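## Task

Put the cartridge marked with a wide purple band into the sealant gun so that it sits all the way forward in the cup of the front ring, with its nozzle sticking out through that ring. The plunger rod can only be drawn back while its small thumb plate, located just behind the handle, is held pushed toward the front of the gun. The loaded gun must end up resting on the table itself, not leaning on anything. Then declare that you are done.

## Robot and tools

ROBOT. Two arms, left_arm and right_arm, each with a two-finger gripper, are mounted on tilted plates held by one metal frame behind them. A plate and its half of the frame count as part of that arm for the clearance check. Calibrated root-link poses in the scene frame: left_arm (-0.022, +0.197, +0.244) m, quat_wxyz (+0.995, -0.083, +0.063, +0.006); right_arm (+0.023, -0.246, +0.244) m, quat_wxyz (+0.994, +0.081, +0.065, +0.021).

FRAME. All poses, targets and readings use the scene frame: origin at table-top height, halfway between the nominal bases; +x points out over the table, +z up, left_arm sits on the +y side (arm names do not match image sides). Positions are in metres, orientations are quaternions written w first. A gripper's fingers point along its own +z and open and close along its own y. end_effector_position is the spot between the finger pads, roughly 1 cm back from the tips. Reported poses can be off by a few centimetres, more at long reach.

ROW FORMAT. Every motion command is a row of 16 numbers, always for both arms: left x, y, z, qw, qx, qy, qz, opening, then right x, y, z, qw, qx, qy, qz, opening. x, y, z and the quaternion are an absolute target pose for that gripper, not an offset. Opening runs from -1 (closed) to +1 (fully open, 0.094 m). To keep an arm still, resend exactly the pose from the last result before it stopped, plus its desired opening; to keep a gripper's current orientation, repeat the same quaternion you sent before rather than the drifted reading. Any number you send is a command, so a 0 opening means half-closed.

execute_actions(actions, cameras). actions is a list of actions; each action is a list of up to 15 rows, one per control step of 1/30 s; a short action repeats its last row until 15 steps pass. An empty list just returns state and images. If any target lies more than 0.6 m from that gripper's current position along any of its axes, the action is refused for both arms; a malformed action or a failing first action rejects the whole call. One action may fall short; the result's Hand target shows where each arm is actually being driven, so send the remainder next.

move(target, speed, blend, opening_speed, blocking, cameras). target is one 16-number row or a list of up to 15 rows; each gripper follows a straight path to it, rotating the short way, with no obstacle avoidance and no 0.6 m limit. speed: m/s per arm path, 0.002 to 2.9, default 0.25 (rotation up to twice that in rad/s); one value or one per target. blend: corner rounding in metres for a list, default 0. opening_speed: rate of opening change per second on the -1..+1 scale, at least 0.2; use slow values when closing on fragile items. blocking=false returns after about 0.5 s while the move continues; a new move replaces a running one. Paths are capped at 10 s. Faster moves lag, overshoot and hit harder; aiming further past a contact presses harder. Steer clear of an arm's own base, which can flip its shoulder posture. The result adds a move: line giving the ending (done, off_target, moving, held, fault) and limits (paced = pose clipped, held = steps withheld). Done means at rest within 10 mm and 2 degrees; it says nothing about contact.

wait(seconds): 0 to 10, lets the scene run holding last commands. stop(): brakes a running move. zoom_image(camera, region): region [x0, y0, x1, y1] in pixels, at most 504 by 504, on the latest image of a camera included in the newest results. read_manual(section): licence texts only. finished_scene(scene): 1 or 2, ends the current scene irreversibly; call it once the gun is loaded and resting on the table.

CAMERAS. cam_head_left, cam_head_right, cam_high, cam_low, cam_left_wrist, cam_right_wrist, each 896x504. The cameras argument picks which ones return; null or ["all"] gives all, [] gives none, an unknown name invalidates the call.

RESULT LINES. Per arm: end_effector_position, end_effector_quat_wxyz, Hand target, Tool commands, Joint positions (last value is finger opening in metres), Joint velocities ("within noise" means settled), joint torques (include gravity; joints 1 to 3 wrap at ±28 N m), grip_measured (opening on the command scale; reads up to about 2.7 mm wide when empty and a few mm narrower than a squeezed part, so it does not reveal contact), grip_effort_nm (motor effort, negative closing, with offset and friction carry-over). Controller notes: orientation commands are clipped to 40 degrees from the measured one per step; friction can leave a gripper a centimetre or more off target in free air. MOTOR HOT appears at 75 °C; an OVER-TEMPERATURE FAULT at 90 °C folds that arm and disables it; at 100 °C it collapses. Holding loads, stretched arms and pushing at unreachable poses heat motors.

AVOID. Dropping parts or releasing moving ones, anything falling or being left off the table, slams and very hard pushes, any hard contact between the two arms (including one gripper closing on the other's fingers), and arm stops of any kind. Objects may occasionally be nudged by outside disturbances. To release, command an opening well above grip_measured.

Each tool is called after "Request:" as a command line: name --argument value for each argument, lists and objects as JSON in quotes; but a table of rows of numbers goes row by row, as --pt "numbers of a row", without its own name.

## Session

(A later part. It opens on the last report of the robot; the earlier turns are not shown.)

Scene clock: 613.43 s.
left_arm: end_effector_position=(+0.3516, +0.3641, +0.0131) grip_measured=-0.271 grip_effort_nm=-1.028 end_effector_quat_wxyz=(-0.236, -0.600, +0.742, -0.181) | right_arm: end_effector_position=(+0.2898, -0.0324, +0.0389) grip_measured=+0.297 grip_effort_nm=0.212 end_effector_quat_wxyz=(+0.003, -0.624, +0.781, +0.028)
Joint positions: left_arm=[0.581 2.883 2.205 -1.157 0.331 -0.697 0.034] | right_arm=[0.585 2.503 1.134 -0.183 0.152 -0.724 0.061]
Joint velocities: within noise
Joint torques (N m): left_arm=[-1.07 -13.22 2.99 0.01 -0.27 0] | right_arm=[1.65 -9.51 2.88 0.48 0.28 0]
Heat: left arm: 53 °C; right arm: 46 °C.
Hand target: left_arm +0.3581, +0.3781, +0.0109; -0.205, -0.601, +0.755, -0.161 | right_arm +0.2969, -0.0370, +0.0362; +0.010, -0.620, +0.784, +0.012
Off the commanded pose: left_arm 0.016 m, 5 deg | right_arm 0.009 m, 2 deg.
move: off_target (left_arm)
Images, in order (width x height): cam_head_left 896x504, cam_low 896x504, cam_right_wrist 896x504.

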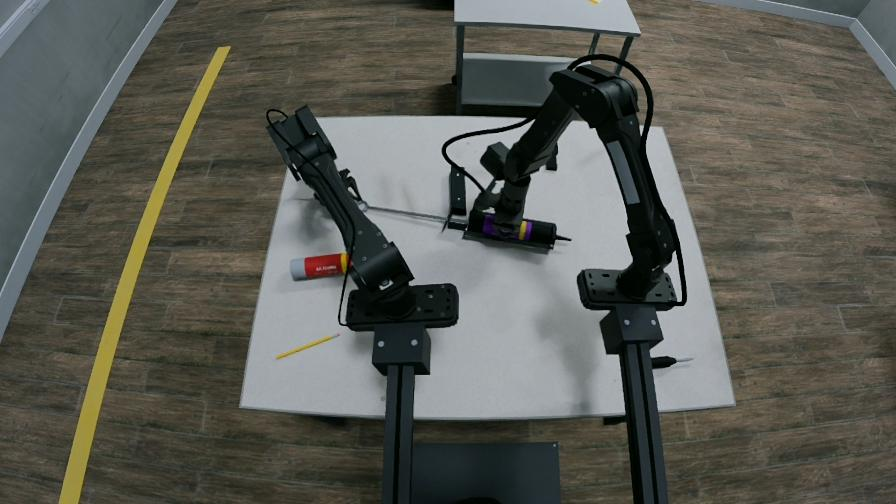

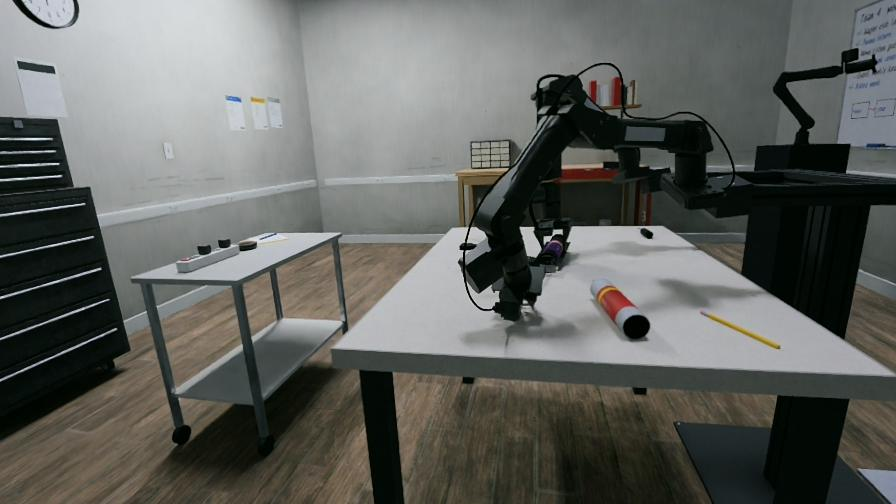

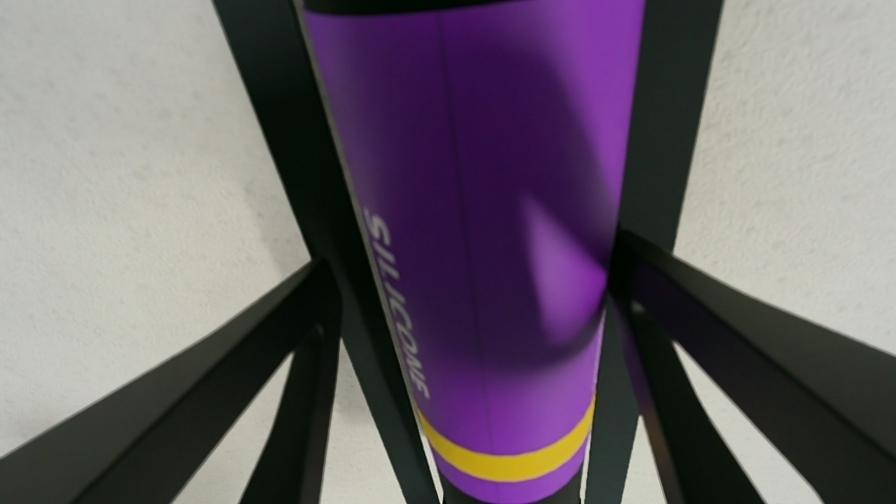

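Request:
move --pt "0.358 0.378 0.010 0.2025 0.6013 -0.7557 0.1611 -0.5 0.297 -0.037 0.10 0.01 -0.6202 0.7841 0.012 0.35" --pt "0.358 0.378 0.010 0.2025 0.6013 -0.7557 0.1611 -0.5 0.315 0.02 0.25 0.01 -0.6202 0.7841 0.012 0.35" --speed '[0.1,0.2]' --cameras '["cam_head_left","cam_low","cam_right_wrist","cam_high","cam_head_right"]'

Request:
zoom_image --camera "cam_head_left" --region '[420, 150, 600, 270]'

Request:
zoom_image --camera "cam_right_wrist" --region '[260, 100, 700, 504]'

Request:
zoom_image --camera "cam_low" --region '[500, 210, 600, 280]'

Scene clock: 620.07 s.
left_arm: end_effector_position=(+0.3515, +0.3640, +0.0132) grip_measured=-0.271 grip_effort_nm=-1.033 end_effector_quat_wxyz=(-0.236, -0.600, +0.742, -0.181) | right_arm: end_effector_position=(+0.3107, +0.0137, +0.2340) grip_measured=+0.347 grip_effort_nm=0.173 end_effector_quat_wxyz=(-0.008, -0.620, +0.784, +0.012)
Joint positions: left_arm=[0.581 2.883 2.205 -1.158 0.331 -0.698 0.034] | right_arm=[0.766 2.157 1.487 -0.937 0.181 -0.526 0.063]
Joint velocities: within noise
Joint torques (N m): left_arm=[-0.99 -13.14 3.07 0 -0.25 0] | right_arm=[3.62 -12.59 7.72 0.04 0.05 0.07]
Heat: left arm: 53 °C; right arm: 46 °C.
Hand target: left_arm +0.3581, +0.3781, +0.0109; -0.205, -0.601, +0.755, -0.161 | right_arm +0.3148, +0.0198, +0.2498; +0.010, -0.620, +0.784, +0.012
Off the commanded pose: left_arm 0.016 m, 5 deg | right_arm 0.018 m, 2 deg.
move: off_target (left_arm, right_arm)
Images, in order (width x height): cam_head_left 896x504, cam_head_right 896x504, cam_high 896x504, cam_low 896x504, cam_right_wrist 896x504.

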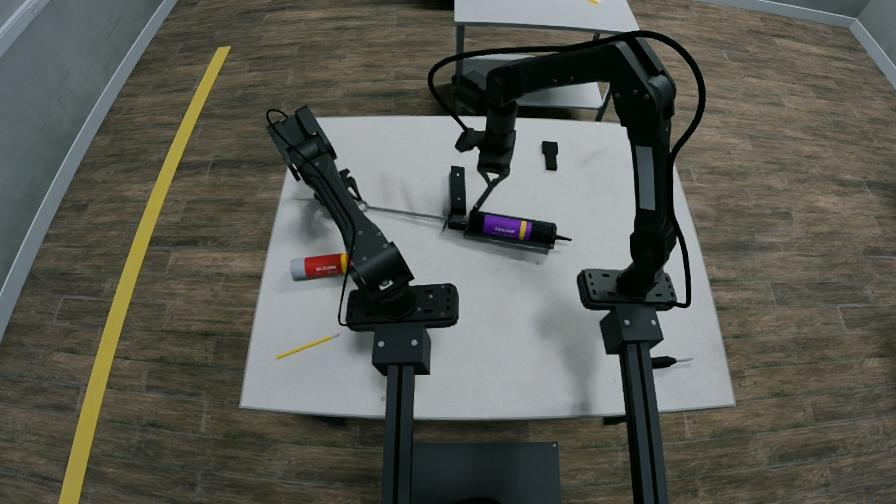

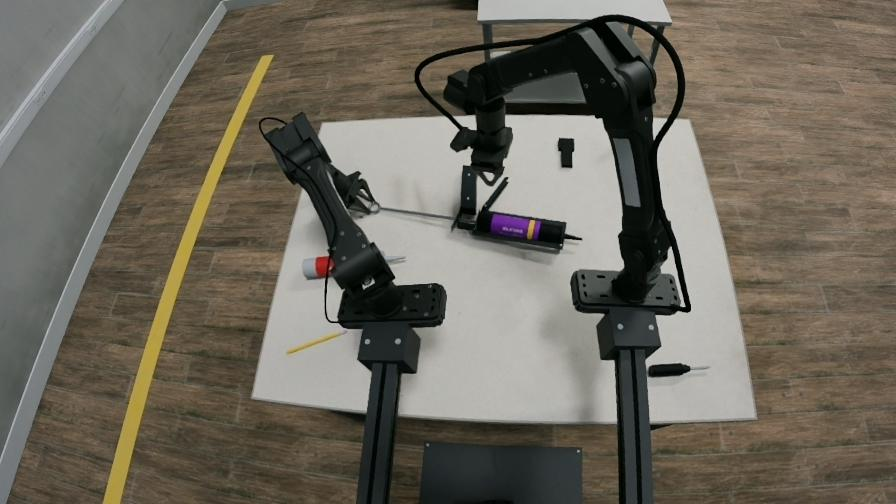

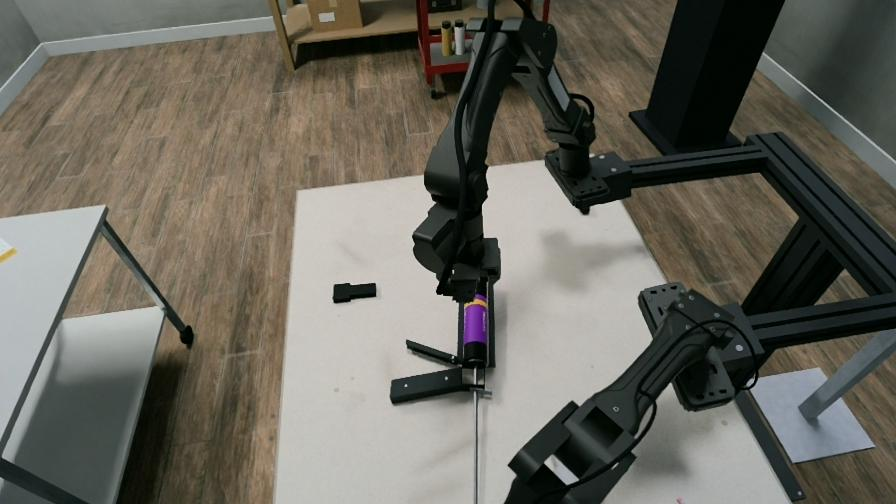

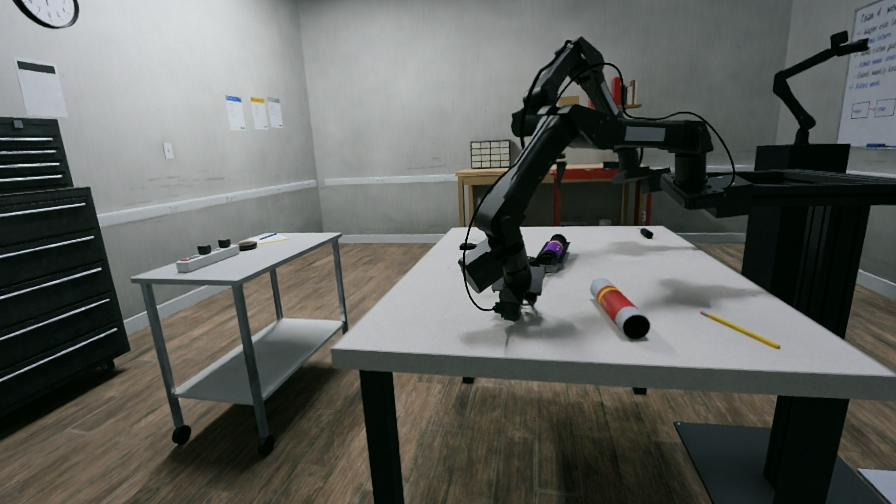

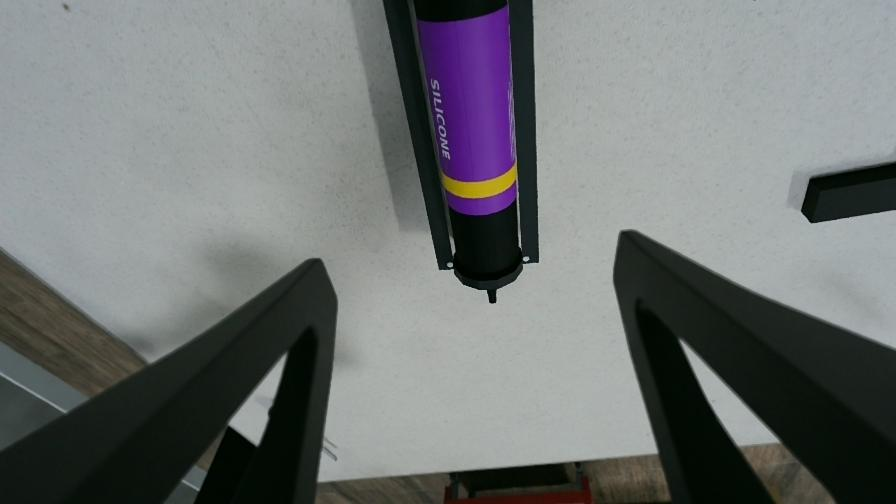

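Scaled by 2.800 from the camera's 896x504 image, which has a finer 1280x720 frame.

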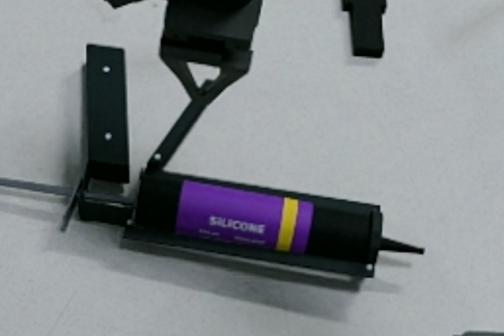

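Scaled by 1.145 from the camera's 896x504 image, which has a finer 1280x720 frame.

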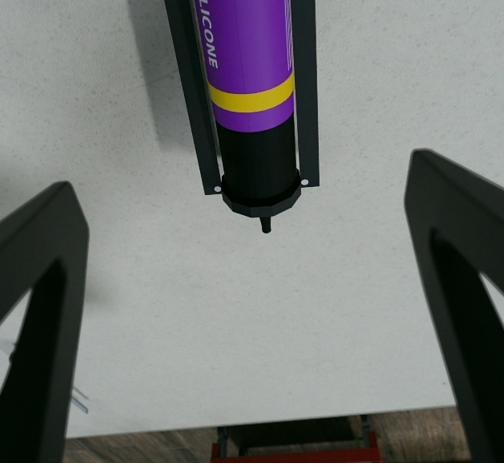

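Scaled by 5.040 from the camera's 896x504 image, which has a finer 1280x720 frame.

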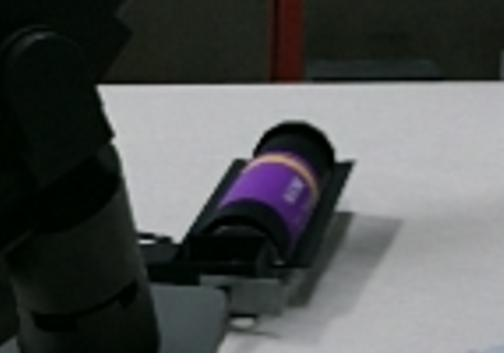

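Request:
zoom_image --camera "cam_right_wrist" --region '[400, 200, 580, 320]'

Request:
zoom_image --camera "cam_head_left" --region '[430, 200, 590, 260]'

Scaled by 2.800 from the camera's 896x504 image, which has a finer 1280x720 frame.

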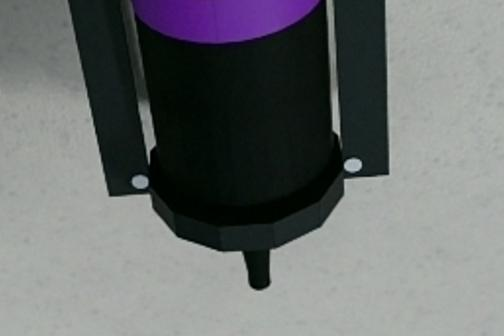

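Scaled by 3.150 from the camera's 896x504 image, which has a finer 1280x720 frame.

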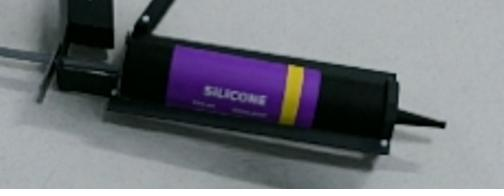

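Request:
move --pt "0.358 0.378 0.010 0.2025 0.6013 -0.7557 0.1611 -0.5 0.288 -0.098 0.12 0.0 -0.6202 0.7844 0.0 1.0" --speed '[0.15]' --cameras '["cam_right_wrist","cam_head_left"]'

Scene clock: 639.47 s.
left_arm: end_effector_position=(+0.3515, +0.3640, +0.0132) grip_measured=-0.271 grip_effort_nm=-1.033 end_effector_quat_wxyz=(-0.236, -0.600, +0.742, -0.181) | right_arm: end_effector_position=(+0.2863, -0.0982, +0.1229) grip_measured=+0.997 grip_effort_nm=0.164 end_effector_quat_wxyz=(-0.005, -0.620, +0.784, +0.001)
Joint positions: left_arm=[0.581 2.883 2.205 -1.158 0.331 -0.698 0.034] | right_arm=[0.507 2.11 0.91 -0.348 0.205 -0.79 0.094]
Joint velocities: within noise
Joint torques (N m): left_arm=[-1.09 -13.15 3.04 0 -0.26 -0.01] | right_arm=[1.59 -7.64 3.36 0.42 0.01 -0.02]
Heat: left arm: 53 °C; right arm: 49 °C.
Hand target: left_arm +0.3581, +0.3781, +0.0109; -0.205, -0.601, +0.755, -0.161 | right_arm +0.2880, -0.0980, +0.1201; +0.000, -0.620, +0.784, +0.000
Off the commanded pose: left_arm 0.016 m, 5 deg | right_arm 0.003 m, 1 deg.
move: off_target (left_arm)
Images, in order (width x height): cam_head_left 896x504, cam_right_wrist 896x504.

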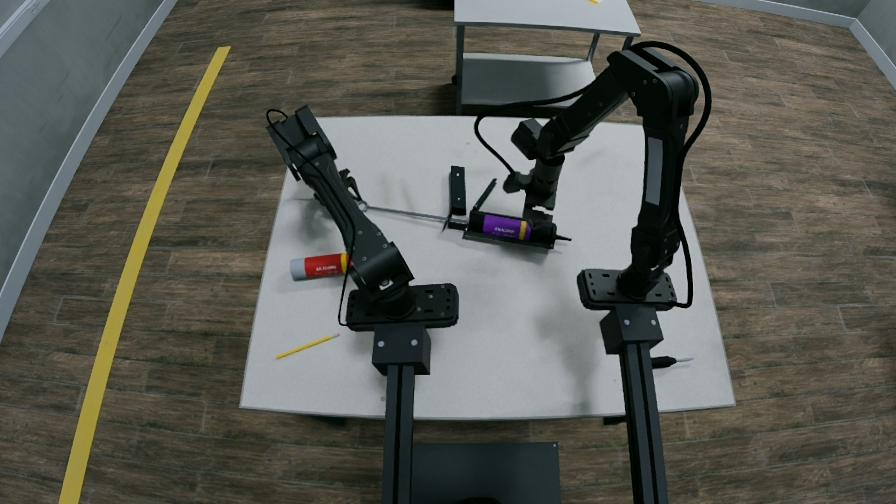

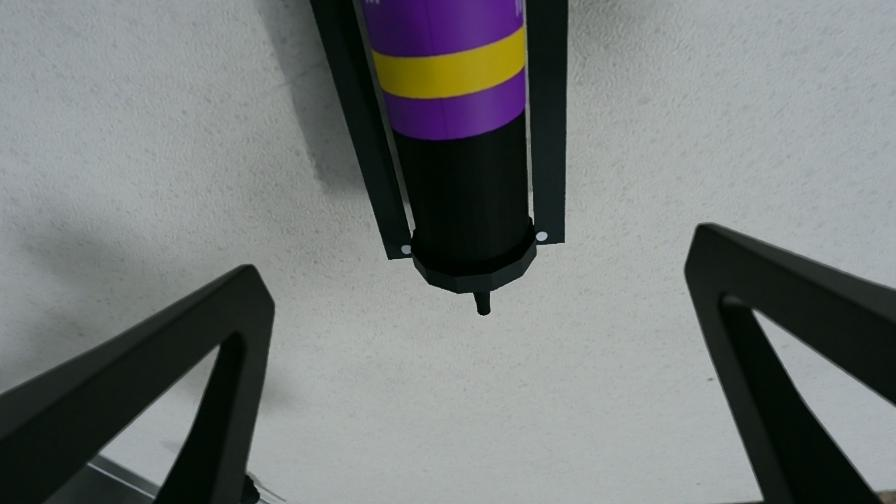

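Request:
move --pt "0.358 0.378 0.010 0.2025 0.6013 -0.7557 0.1611 -0.5 0.291 -0.099 0.055 0.0 -0.6202 0.7844 0.0 1.0" --speed '[0.12]' --cameras '["cam_right_wrist"]'

Scene clock: 645.90 s.
left_arm: end_effector_position=(+0.3515, +0.3640, +0.0132) grip_measured=-0.271 grip_effort_nm=-1.028 end_effector_quat_wxyz=(-0.236, -0.600, +0.742, -0.181) | right_arm: end_effector_position=(+0.2843, -0.1013, +0.0582) grip_measured=+0.997 grip_effort_nm=0.168 end_effector_quat_wxyz=(-0.010, -0.622, +0.783, +0.001)
Joint positions: left_arm=[0.581 2.883 2.205 -1.158 0.331 -0.698 0.034] | right_arm=[0.459 2.341 0.925 -0.133 0.205 -0.843 0.094]
Joint velocities: within noise
Joint torques (N m): left_arm=[-1.09 -13.2 2.99 -0.04 -0.27 -0.02] | right_arm=[1.5 -7.8 3.59 0.42 -0.01 -0.01]
Heat: left arm: 53 °C; right arm: 47 °C.
Hand target: left_arm +0.3581, +0.3781, +0.0109; -0.205, -0.601, +0.755, -0.161 | right_arm +0.2910, -0.0991, +0.0552; +0.000, -0.620, +0.784, +0.000
Off the commanded pose: left_arm 0.016 m, 5 deg | right_arm 0.008 m, 1 deg.
move: off_target (left_arm)
Images, in order (width x height): cam_right_wrist 896x504.

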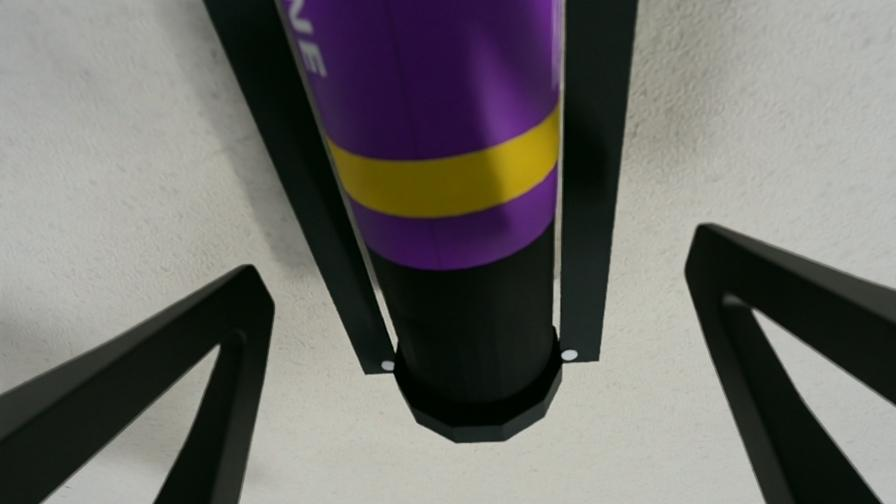

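Request:
move --pt "0.358 0.378 0.010 0.2025 0.6013 -0.7557 0.1611 -0.5 0.290 -0.099 0.025 0.0 -0.6202 0.7844 0.0 1.0" --pt "0.358 0.378 0.010 0.2025 0.6013 -0.7557 0.1611 -0.5 0.290 -0.099 0.025 0.0 -0.6202 0.7844 0.0 0.55" --speed '[0.08,0.1]' --opening_speed 0.4 --cameras '["cam_right_wrist","cam_low"]'

Scene clock: 651.17 s.
left_arm: end_effector_position=(+0.3515, +0.3640, +0.0132) grip_measured=-0.271 grip_effort_nm=-1.028 end_effector_quat_wxyz=(-0.236, -0.601, +0.742, -0.181) | right_arm: end_effector_position=(+0.2824, -0.1005, +0.0283) grip_measured=+0.661 grip_effort_nm=-0.989 end_effector_quat_wxyz=(-0.011, -0.624, +0.782, +0.004)
Joint positions: left_arm=[0.581 2.883 2.205 -1.158 0.331 -0.7 0.034] | right_arm=[0.441 2.455 0.956 -0.05 0.2 -0.863 0.078]
Joint velocities: within noise
Joint torques (N m): left_arm=[-1.17 -13.04 3.04 -0.01 -0.23 0.03] | right_arm=[1.5 -8.1 2.95 0.47 0.04 -0.03]
Heat: left arm: 54 °C; right arm: 46 °C.
Hand target: left_arm +0.3581, +0.3781, +0.0109; -0.205, -0.601, +0.755, -0.161 | right_arm +0.2899, -0.0991, +0.0253; +0.000, -0.620, +0.784, +0.000
Off the commanded pose: left_arm 0.016 m, 5 deg | right_arm 0.008 m, 1 deg.
move: off_target (left_arm)
Images, in order (width x height): cam_low 896x504, cam_right_wrist 896x504.

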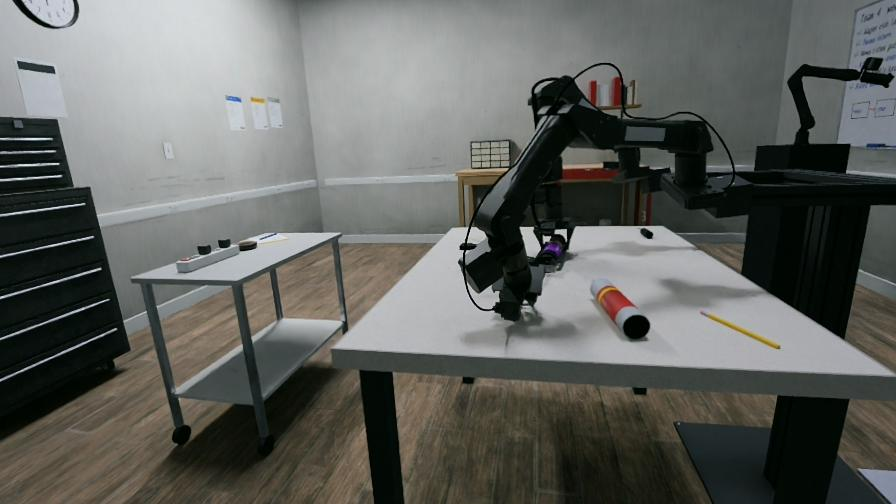

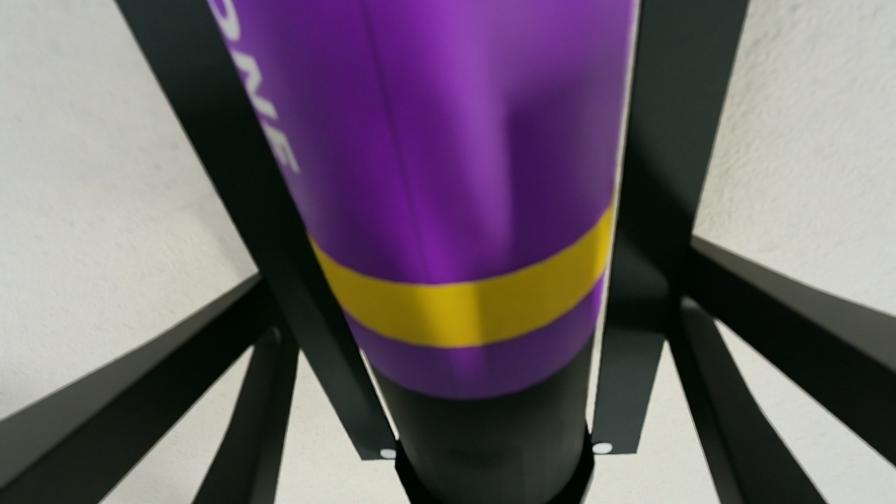

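Request:
move --pt "0.352 0.352 0.010 0.2025 0.6013 -0.7557 0.1611 -0.6 0.290 -0.099 0.025 0.0 -0.6202 0.7844 0.0 0.55" --speed '[0.05]' --cameras '["cam_right_wrist","cam_head_left","cam_left_wrist"]'

Request:
zoom_image --camera "cam_head_left" --region '[420, 180, 590, 260]'

Scene clock: 655.40 s.
left_arm: end_effector_position=(+0.3486, +0.3623, +0.0130) grip_measured=-0.271 grip_effort_nm=-1.033 end_effector_quat_wxyz=(-0.207, -0.610, +0.746, -0.167) | right_arm: end_effector_position=(+0.2826, -0.1005, +0.0284) grip_measured=+0.660 grip_effort_nm=-1.009 end_effector_quat_wxyz=(-0.011, -0.626, +0.780, +0.004)
Joint positions: left_arm=[0.572 2.787 2.021 -1.002 0.304 -0.734 0.034] | right_arm=[0.441 2.455 0.956 -0.05 0.2 -0.869 0.078]
Joint velocities: within noise
Joint torques (N m): left_arm=[-3.67 -11.84 1.76 -0.1 0.02 -0.05] | right_arm=[1.47 -8.03 2.96 0.45 0.03 0.03]
Heat: left arm: 54 °C; right arm: 46 °C.
Hand target: left_arm +0.3518, +0.3521, +0.0101; -0.203, -0.601, +0.756, -0.161 | right_arm +0.2899, -0.0991, +0.0252; +0.000, -0.620, +0.784, +0.000
Off the commanded pose: left_arm 0.011 m, 2 deg | right_arm 0.008 m, 2 deg.
move: off_target (left_arm)
Images, in order (width x height): cam_head_left 896x504, cam_left_wrist 896x504, cam_right_wrist 896x504.

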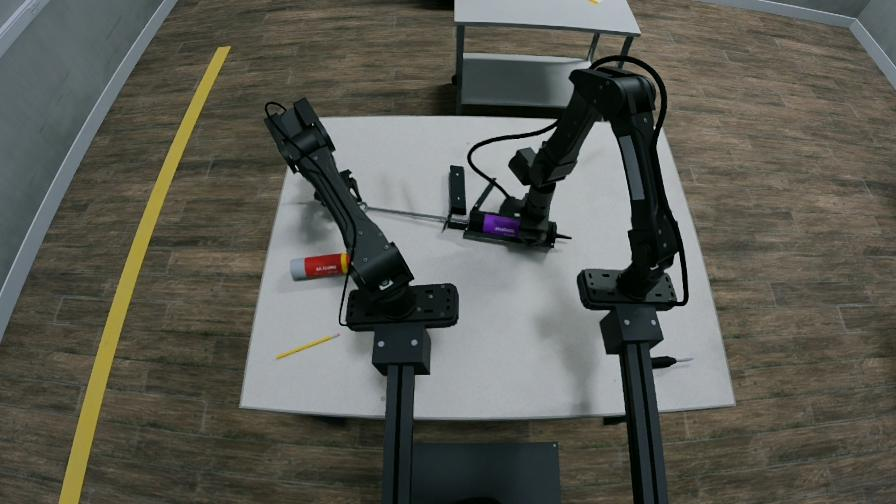

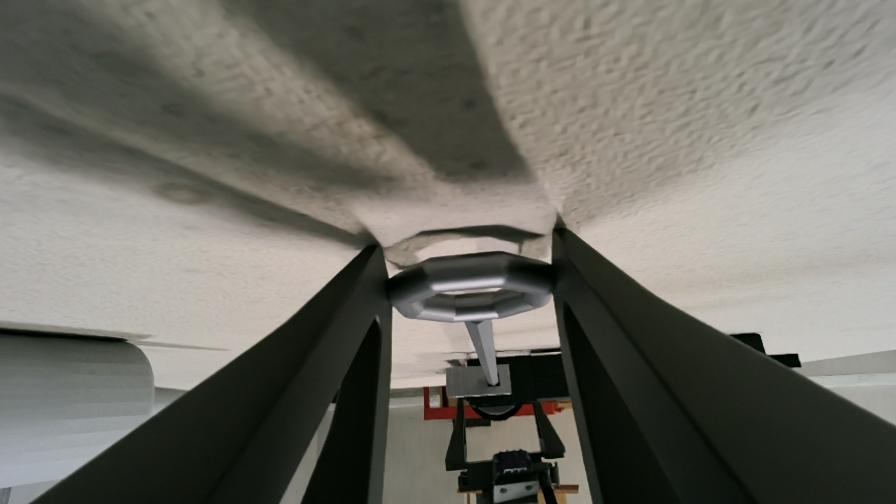

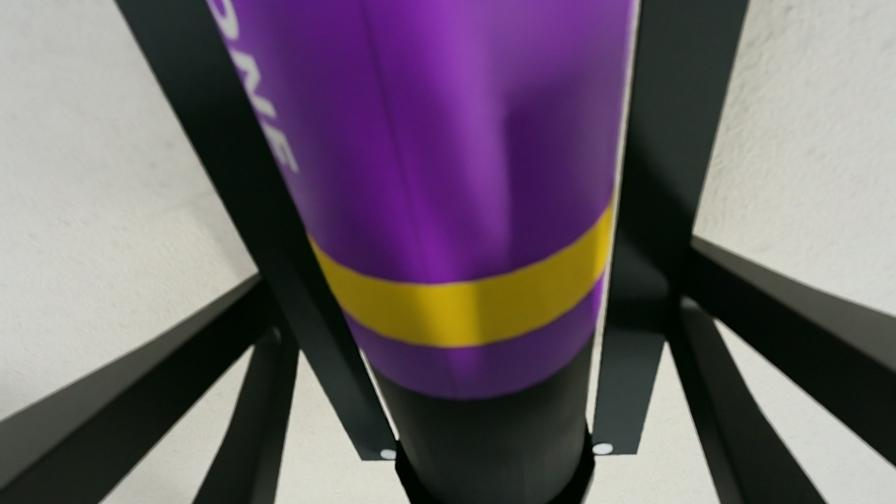

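Scaled by 2.965 from the camera's 896x504 image, which has a finer 1280x720 frame.

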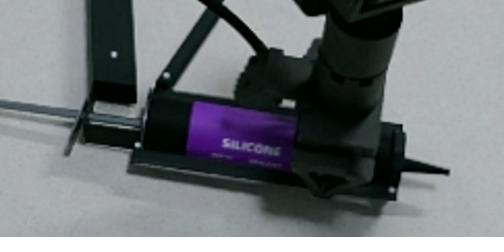

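Request:
move --pt "0.347 0.332 0.010 0.2025 0.6013 -0.7557 0.1611 -0.6 0.290 -0.099 0.025 0.0 -0.6202 0.7844 0.0 0.55" --speed '[0.05]' --cameras '["cam_right_wrist","cam_head_left"]'

Request:
zoom_image --camera "cam_head_left" --region '[420, 180, 590, 260]'

Scene clock: 658.33 s.
left_arm: end_effector_position=(+0.3476, +0.3613, +0.0128) grip_measured=-0.271 grip_effort_nm=-1.033 end_effector_quat_wxyz=(-0.182, -0.616, +0.751, -0.151) | right_arm: end_effector_position=(+0.2829, -0.1006, +0.0285) grip_measured=+0.660 grip_effort_nm=-1.004 end_effector_quat_wxyz=(-0.012, -0.627, +0.779, +0.003)
Joint positions: left_arm=[0.557 2.725 1.904 -0.892 0.27 -0.764 0.034] | right_arm=[0.441 2.455 0.958 -0.053 0.201 -0.871 0.078]
Joint velocities: within noise
Joint torques (N m): left_arm=[-5.05 -10.67 1.21 -0.24 0.39 -0.05] | right_arm=[1.51 -8.09 2.81 0.5 0.03 0.04]
Heat: left arm: 53 °C; right arm: 46 °C.
Hand target: left_arm +0.3460, +0.3329, +0.0104; -0.203, -0.601, +0.756, -0.161 | right_arm +0.2899, -0.0991, +0.0252; +0.000, -0.620, +0.784, +0.000
Off the commanded pose: left_arm 0.029 m, 3 deg | right_arm 0.008 m, 2 deg.
move: off_target (left_arm)
Images, in order (width x height): cam_head_left 896x504, cam_right_wrist 896x504.

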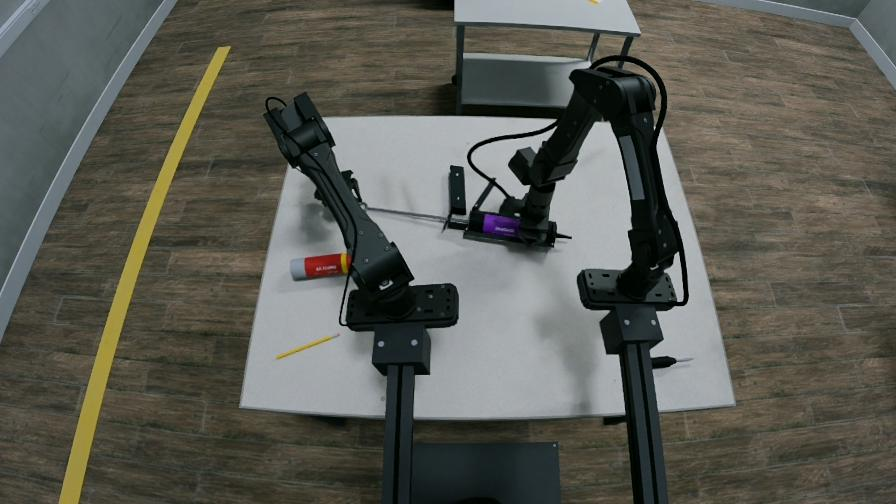

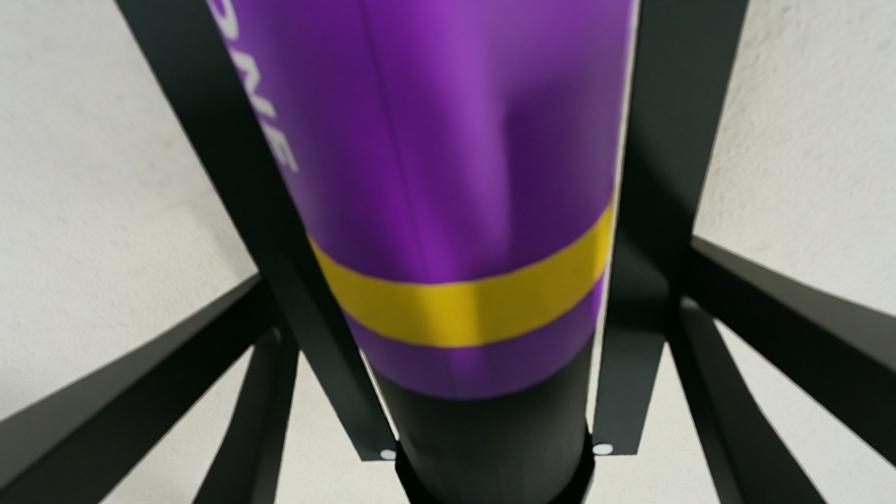

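Scaled by 2.965 from the camera's 896x504 image, which has a finer 1280x720 frame.

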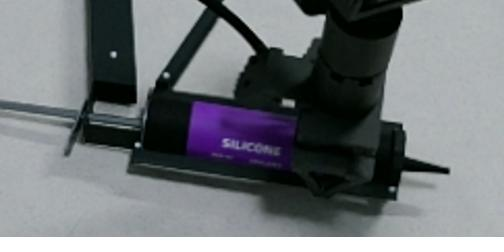

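Request:
move --pt "0.348 0.352 0.010 0.2025 0.6013 -0.7557 0.1611 -0.6 0.290 -0.099 0.025 0.0 -0.6202 0.7844 0.0 1.0" --pt "0.348 0.352 0.010 0.2025 0.6013 -0.7557 0.1611 -0.6 0.288 -0.098 0.10 0.0 -0.6202 0.7844 0.0 1.0" --speed '[0.05,0.12]' --opening_speed 1.0 --cameras '["cam_right_wrist","cam_head_left","cam_head_right"]'

Request:
zoom_image --camera "cam_right_wrist" --region '[380, 150, 600, 360]'

Request:
zoom_image --camera "cam_head_left" --region '[430, 200, 590, 260]'

Scene clock: 674.07 s.
left_arm: end_effector_position=(+0.3497, +0.3624, +0.0182) grip_measured=-0.271 grip_effort_nm=-1.033 end_effector_quat_wxyz=(-0.189, -0.614, +0.751, -0.152) | right_arm: end_effector_position=(+0.2879, -0.1012, +0.0924) grip_measured=+0.997 grip_effort_nm=0.164 end_effector_quat_wxyz=(-0.005, -0.618, +0.786, +0.002)
Joint positions: left_arm=[0.557 2.73 1.939 -0.936 0.273 -0.76 0.034] | right_arm=[0.475 2.214 0.911 -0.24 0.202 -0.817 0.094]
Joint velocities: within noise
Joint torques (N m): left_arm=[-1.85 -8.68 5.93 -0.44 0.28 0.29] | right_arm=[3.37 -10.86 2.67 0.11 0.05 0.09]
Heat: left arm: 49 °C; right arm: 46 °C.
Hand target: left_arm +0.3477, +0.3521, +0.0103; -0.202, -0.602, +0.756, -0.161 | right_arm +0.2879, -0.0980, +0.0997; +0.000, -0.620, +0.784, +0.000
Off the commanded pose: left_arm 0.013 m, 2 deg | right_arm 0.008 m, 1 deg.
move: off_target (left_arm)
Images, in order (width x height): cam_head_left 896x504, cam_head_right 896x504, cam_right_wrist 896x504.

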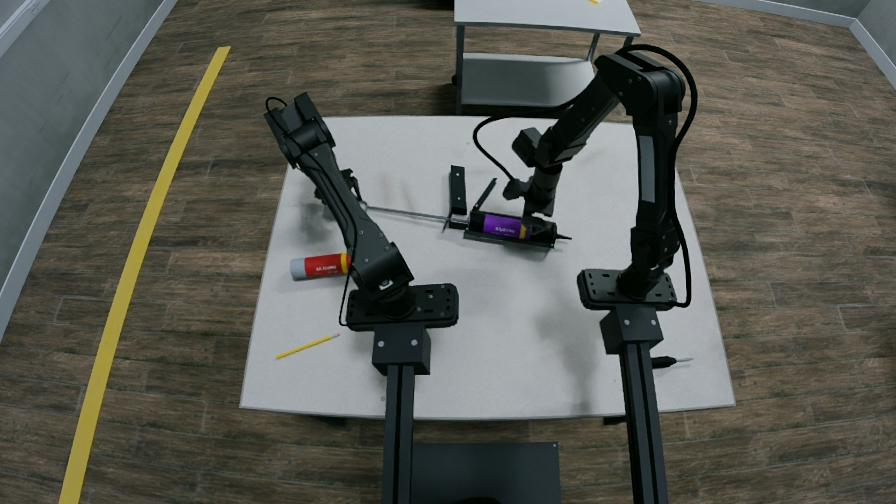

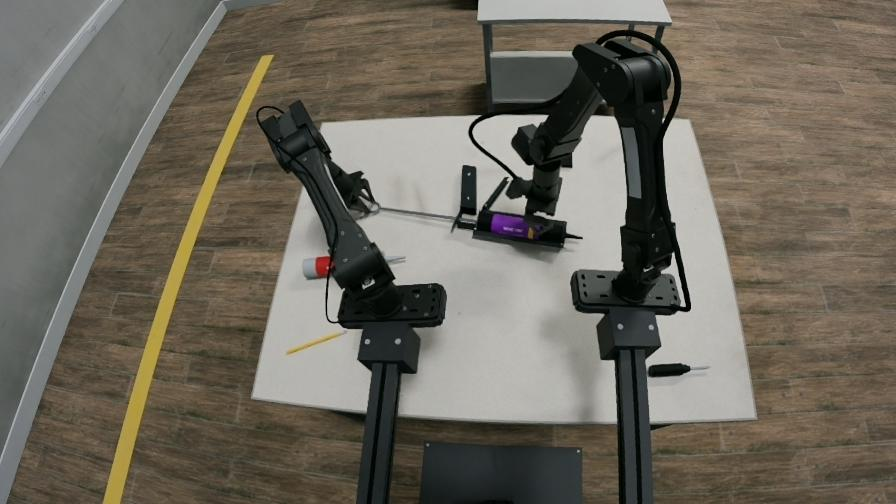

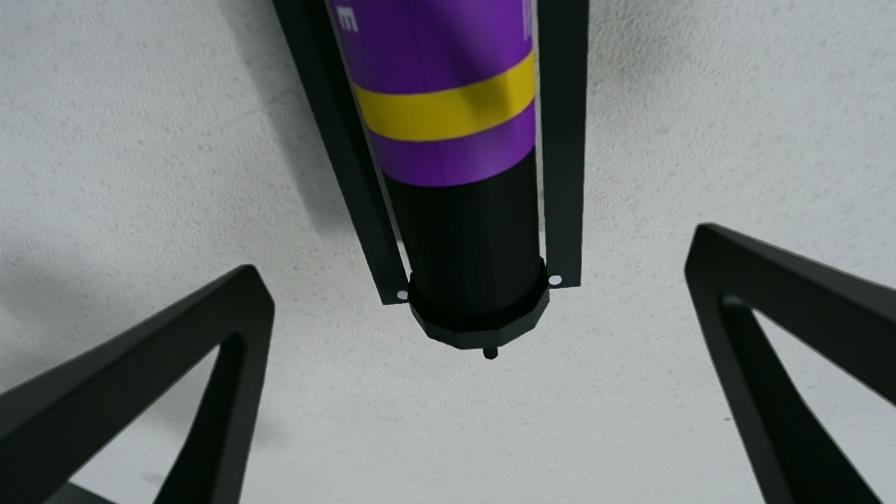

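Scaled by 2.291 from the camera's 896x504 image, which has a finer 1280x720 frame.

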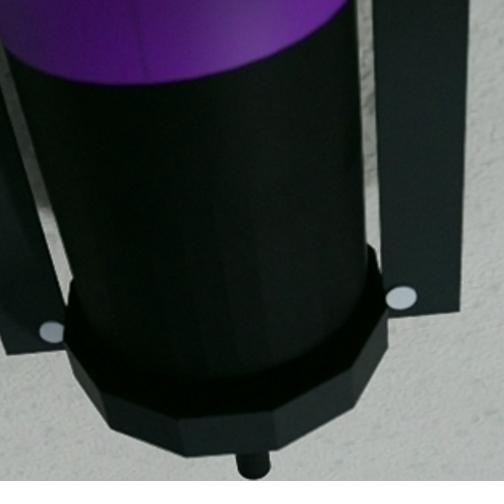

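Scaled by 3.150 from the camera's 896x504 image, which has a finer 1280x720 frame.

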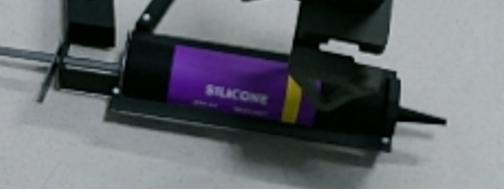

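Request:
move --pt "0.350 0.356 0.010 0.2025 0.6013 -0.7557 0.1611 -0.6 0.274 -0.184 0.10 0.0 -0.6202 0.7844 0.0 -0.1" --pt "0.350 0.356 0.010 0.2025 0.6013 -0.7557 0.1611 -0.6 0.274 -0.184 0.055 0.0 -0.6202 0.7844 0.0 -0.1" --speed '[0.12,0.08]' --cameras '["cam_right_wrist","cam_head_left","cam_head_right"]'

Request:
zoom_image --camera "cam_head_left" --region '[430, 180, 610, 270]'

Scene clock: 702.90 s.
left_arm: end_effector_position=(+0.3512, +0.3625, +0.0189) grip_measured=-0.271 grip_effort_nm=-1.033 end_effector_quat_wxyz=(-0.194, -0.612, +0.751, -0.154) | right_arm: end_effector_position=(+0.2697, -0.1866, +0.0583) grip_measured=-0.097 grip_effort_nm=-0.120 end_effector_quat_wxyz=(-0.010, -0.622, +0.783, -0.004)
Joint positions: left_arm=[0.557 2.745 1.971 -0.964 0.278 -0.754 0.034] | right_arm=[0.204 2.222 0.695 0.035 0.203 -1.103 0.042]
Joint velocities: within noise
Joint torques (N m): left_arm=[-1.52 -8.81 6.23 -0.39 0.23 0.27] | right_arm=[1.01 -6.38 2.36 0.46 -0.14 -0.05]
Heat: left arm: 46 °C; right arm: 50 °C.
Hand target: left_arm +0.3498, +0.3560, +0.0103; -0.202, -0.602, +0.756, -0.161 | right_arm +0.2740, -0.1841, +0.0552; +0.000, -0.620, +0.784, +0.000
Off the commanded pose: left_arm 0.011 m, 2 deg | right_arm 0.006 m, 1 deg.
move: off_target (left_arm)
Images, in order (width x height): cam_head_left 896x504, cam_head_right 896x504, cam_right_wrist 896x504.

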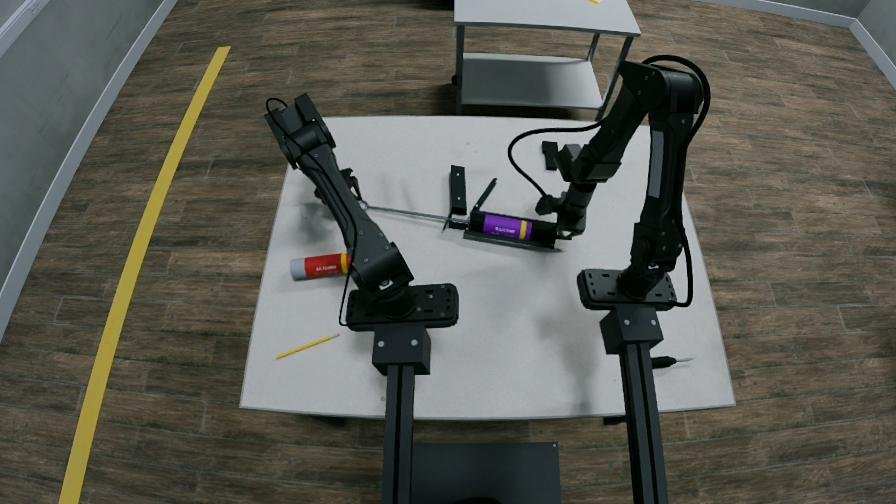

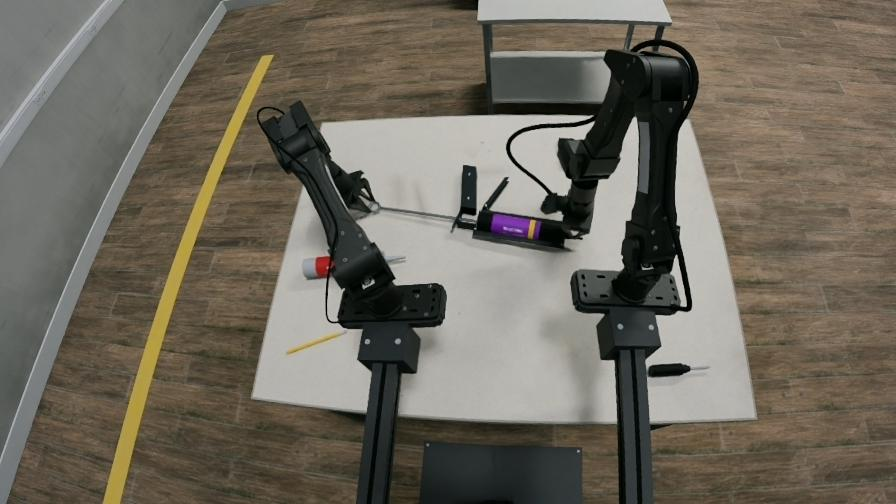

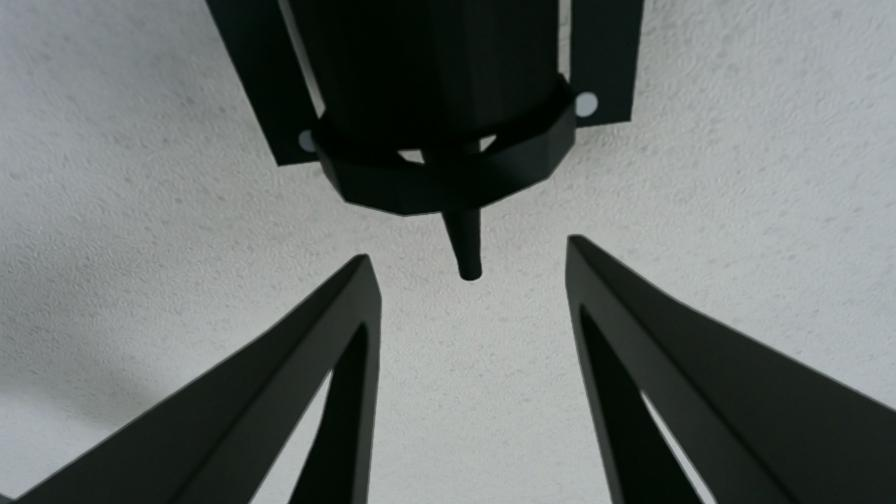

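Scaled by 2.800 from the camera's 896x504 image, which has a finer 1280x720 frame.

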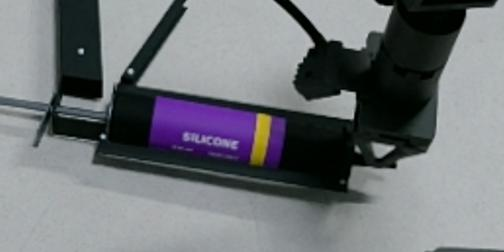

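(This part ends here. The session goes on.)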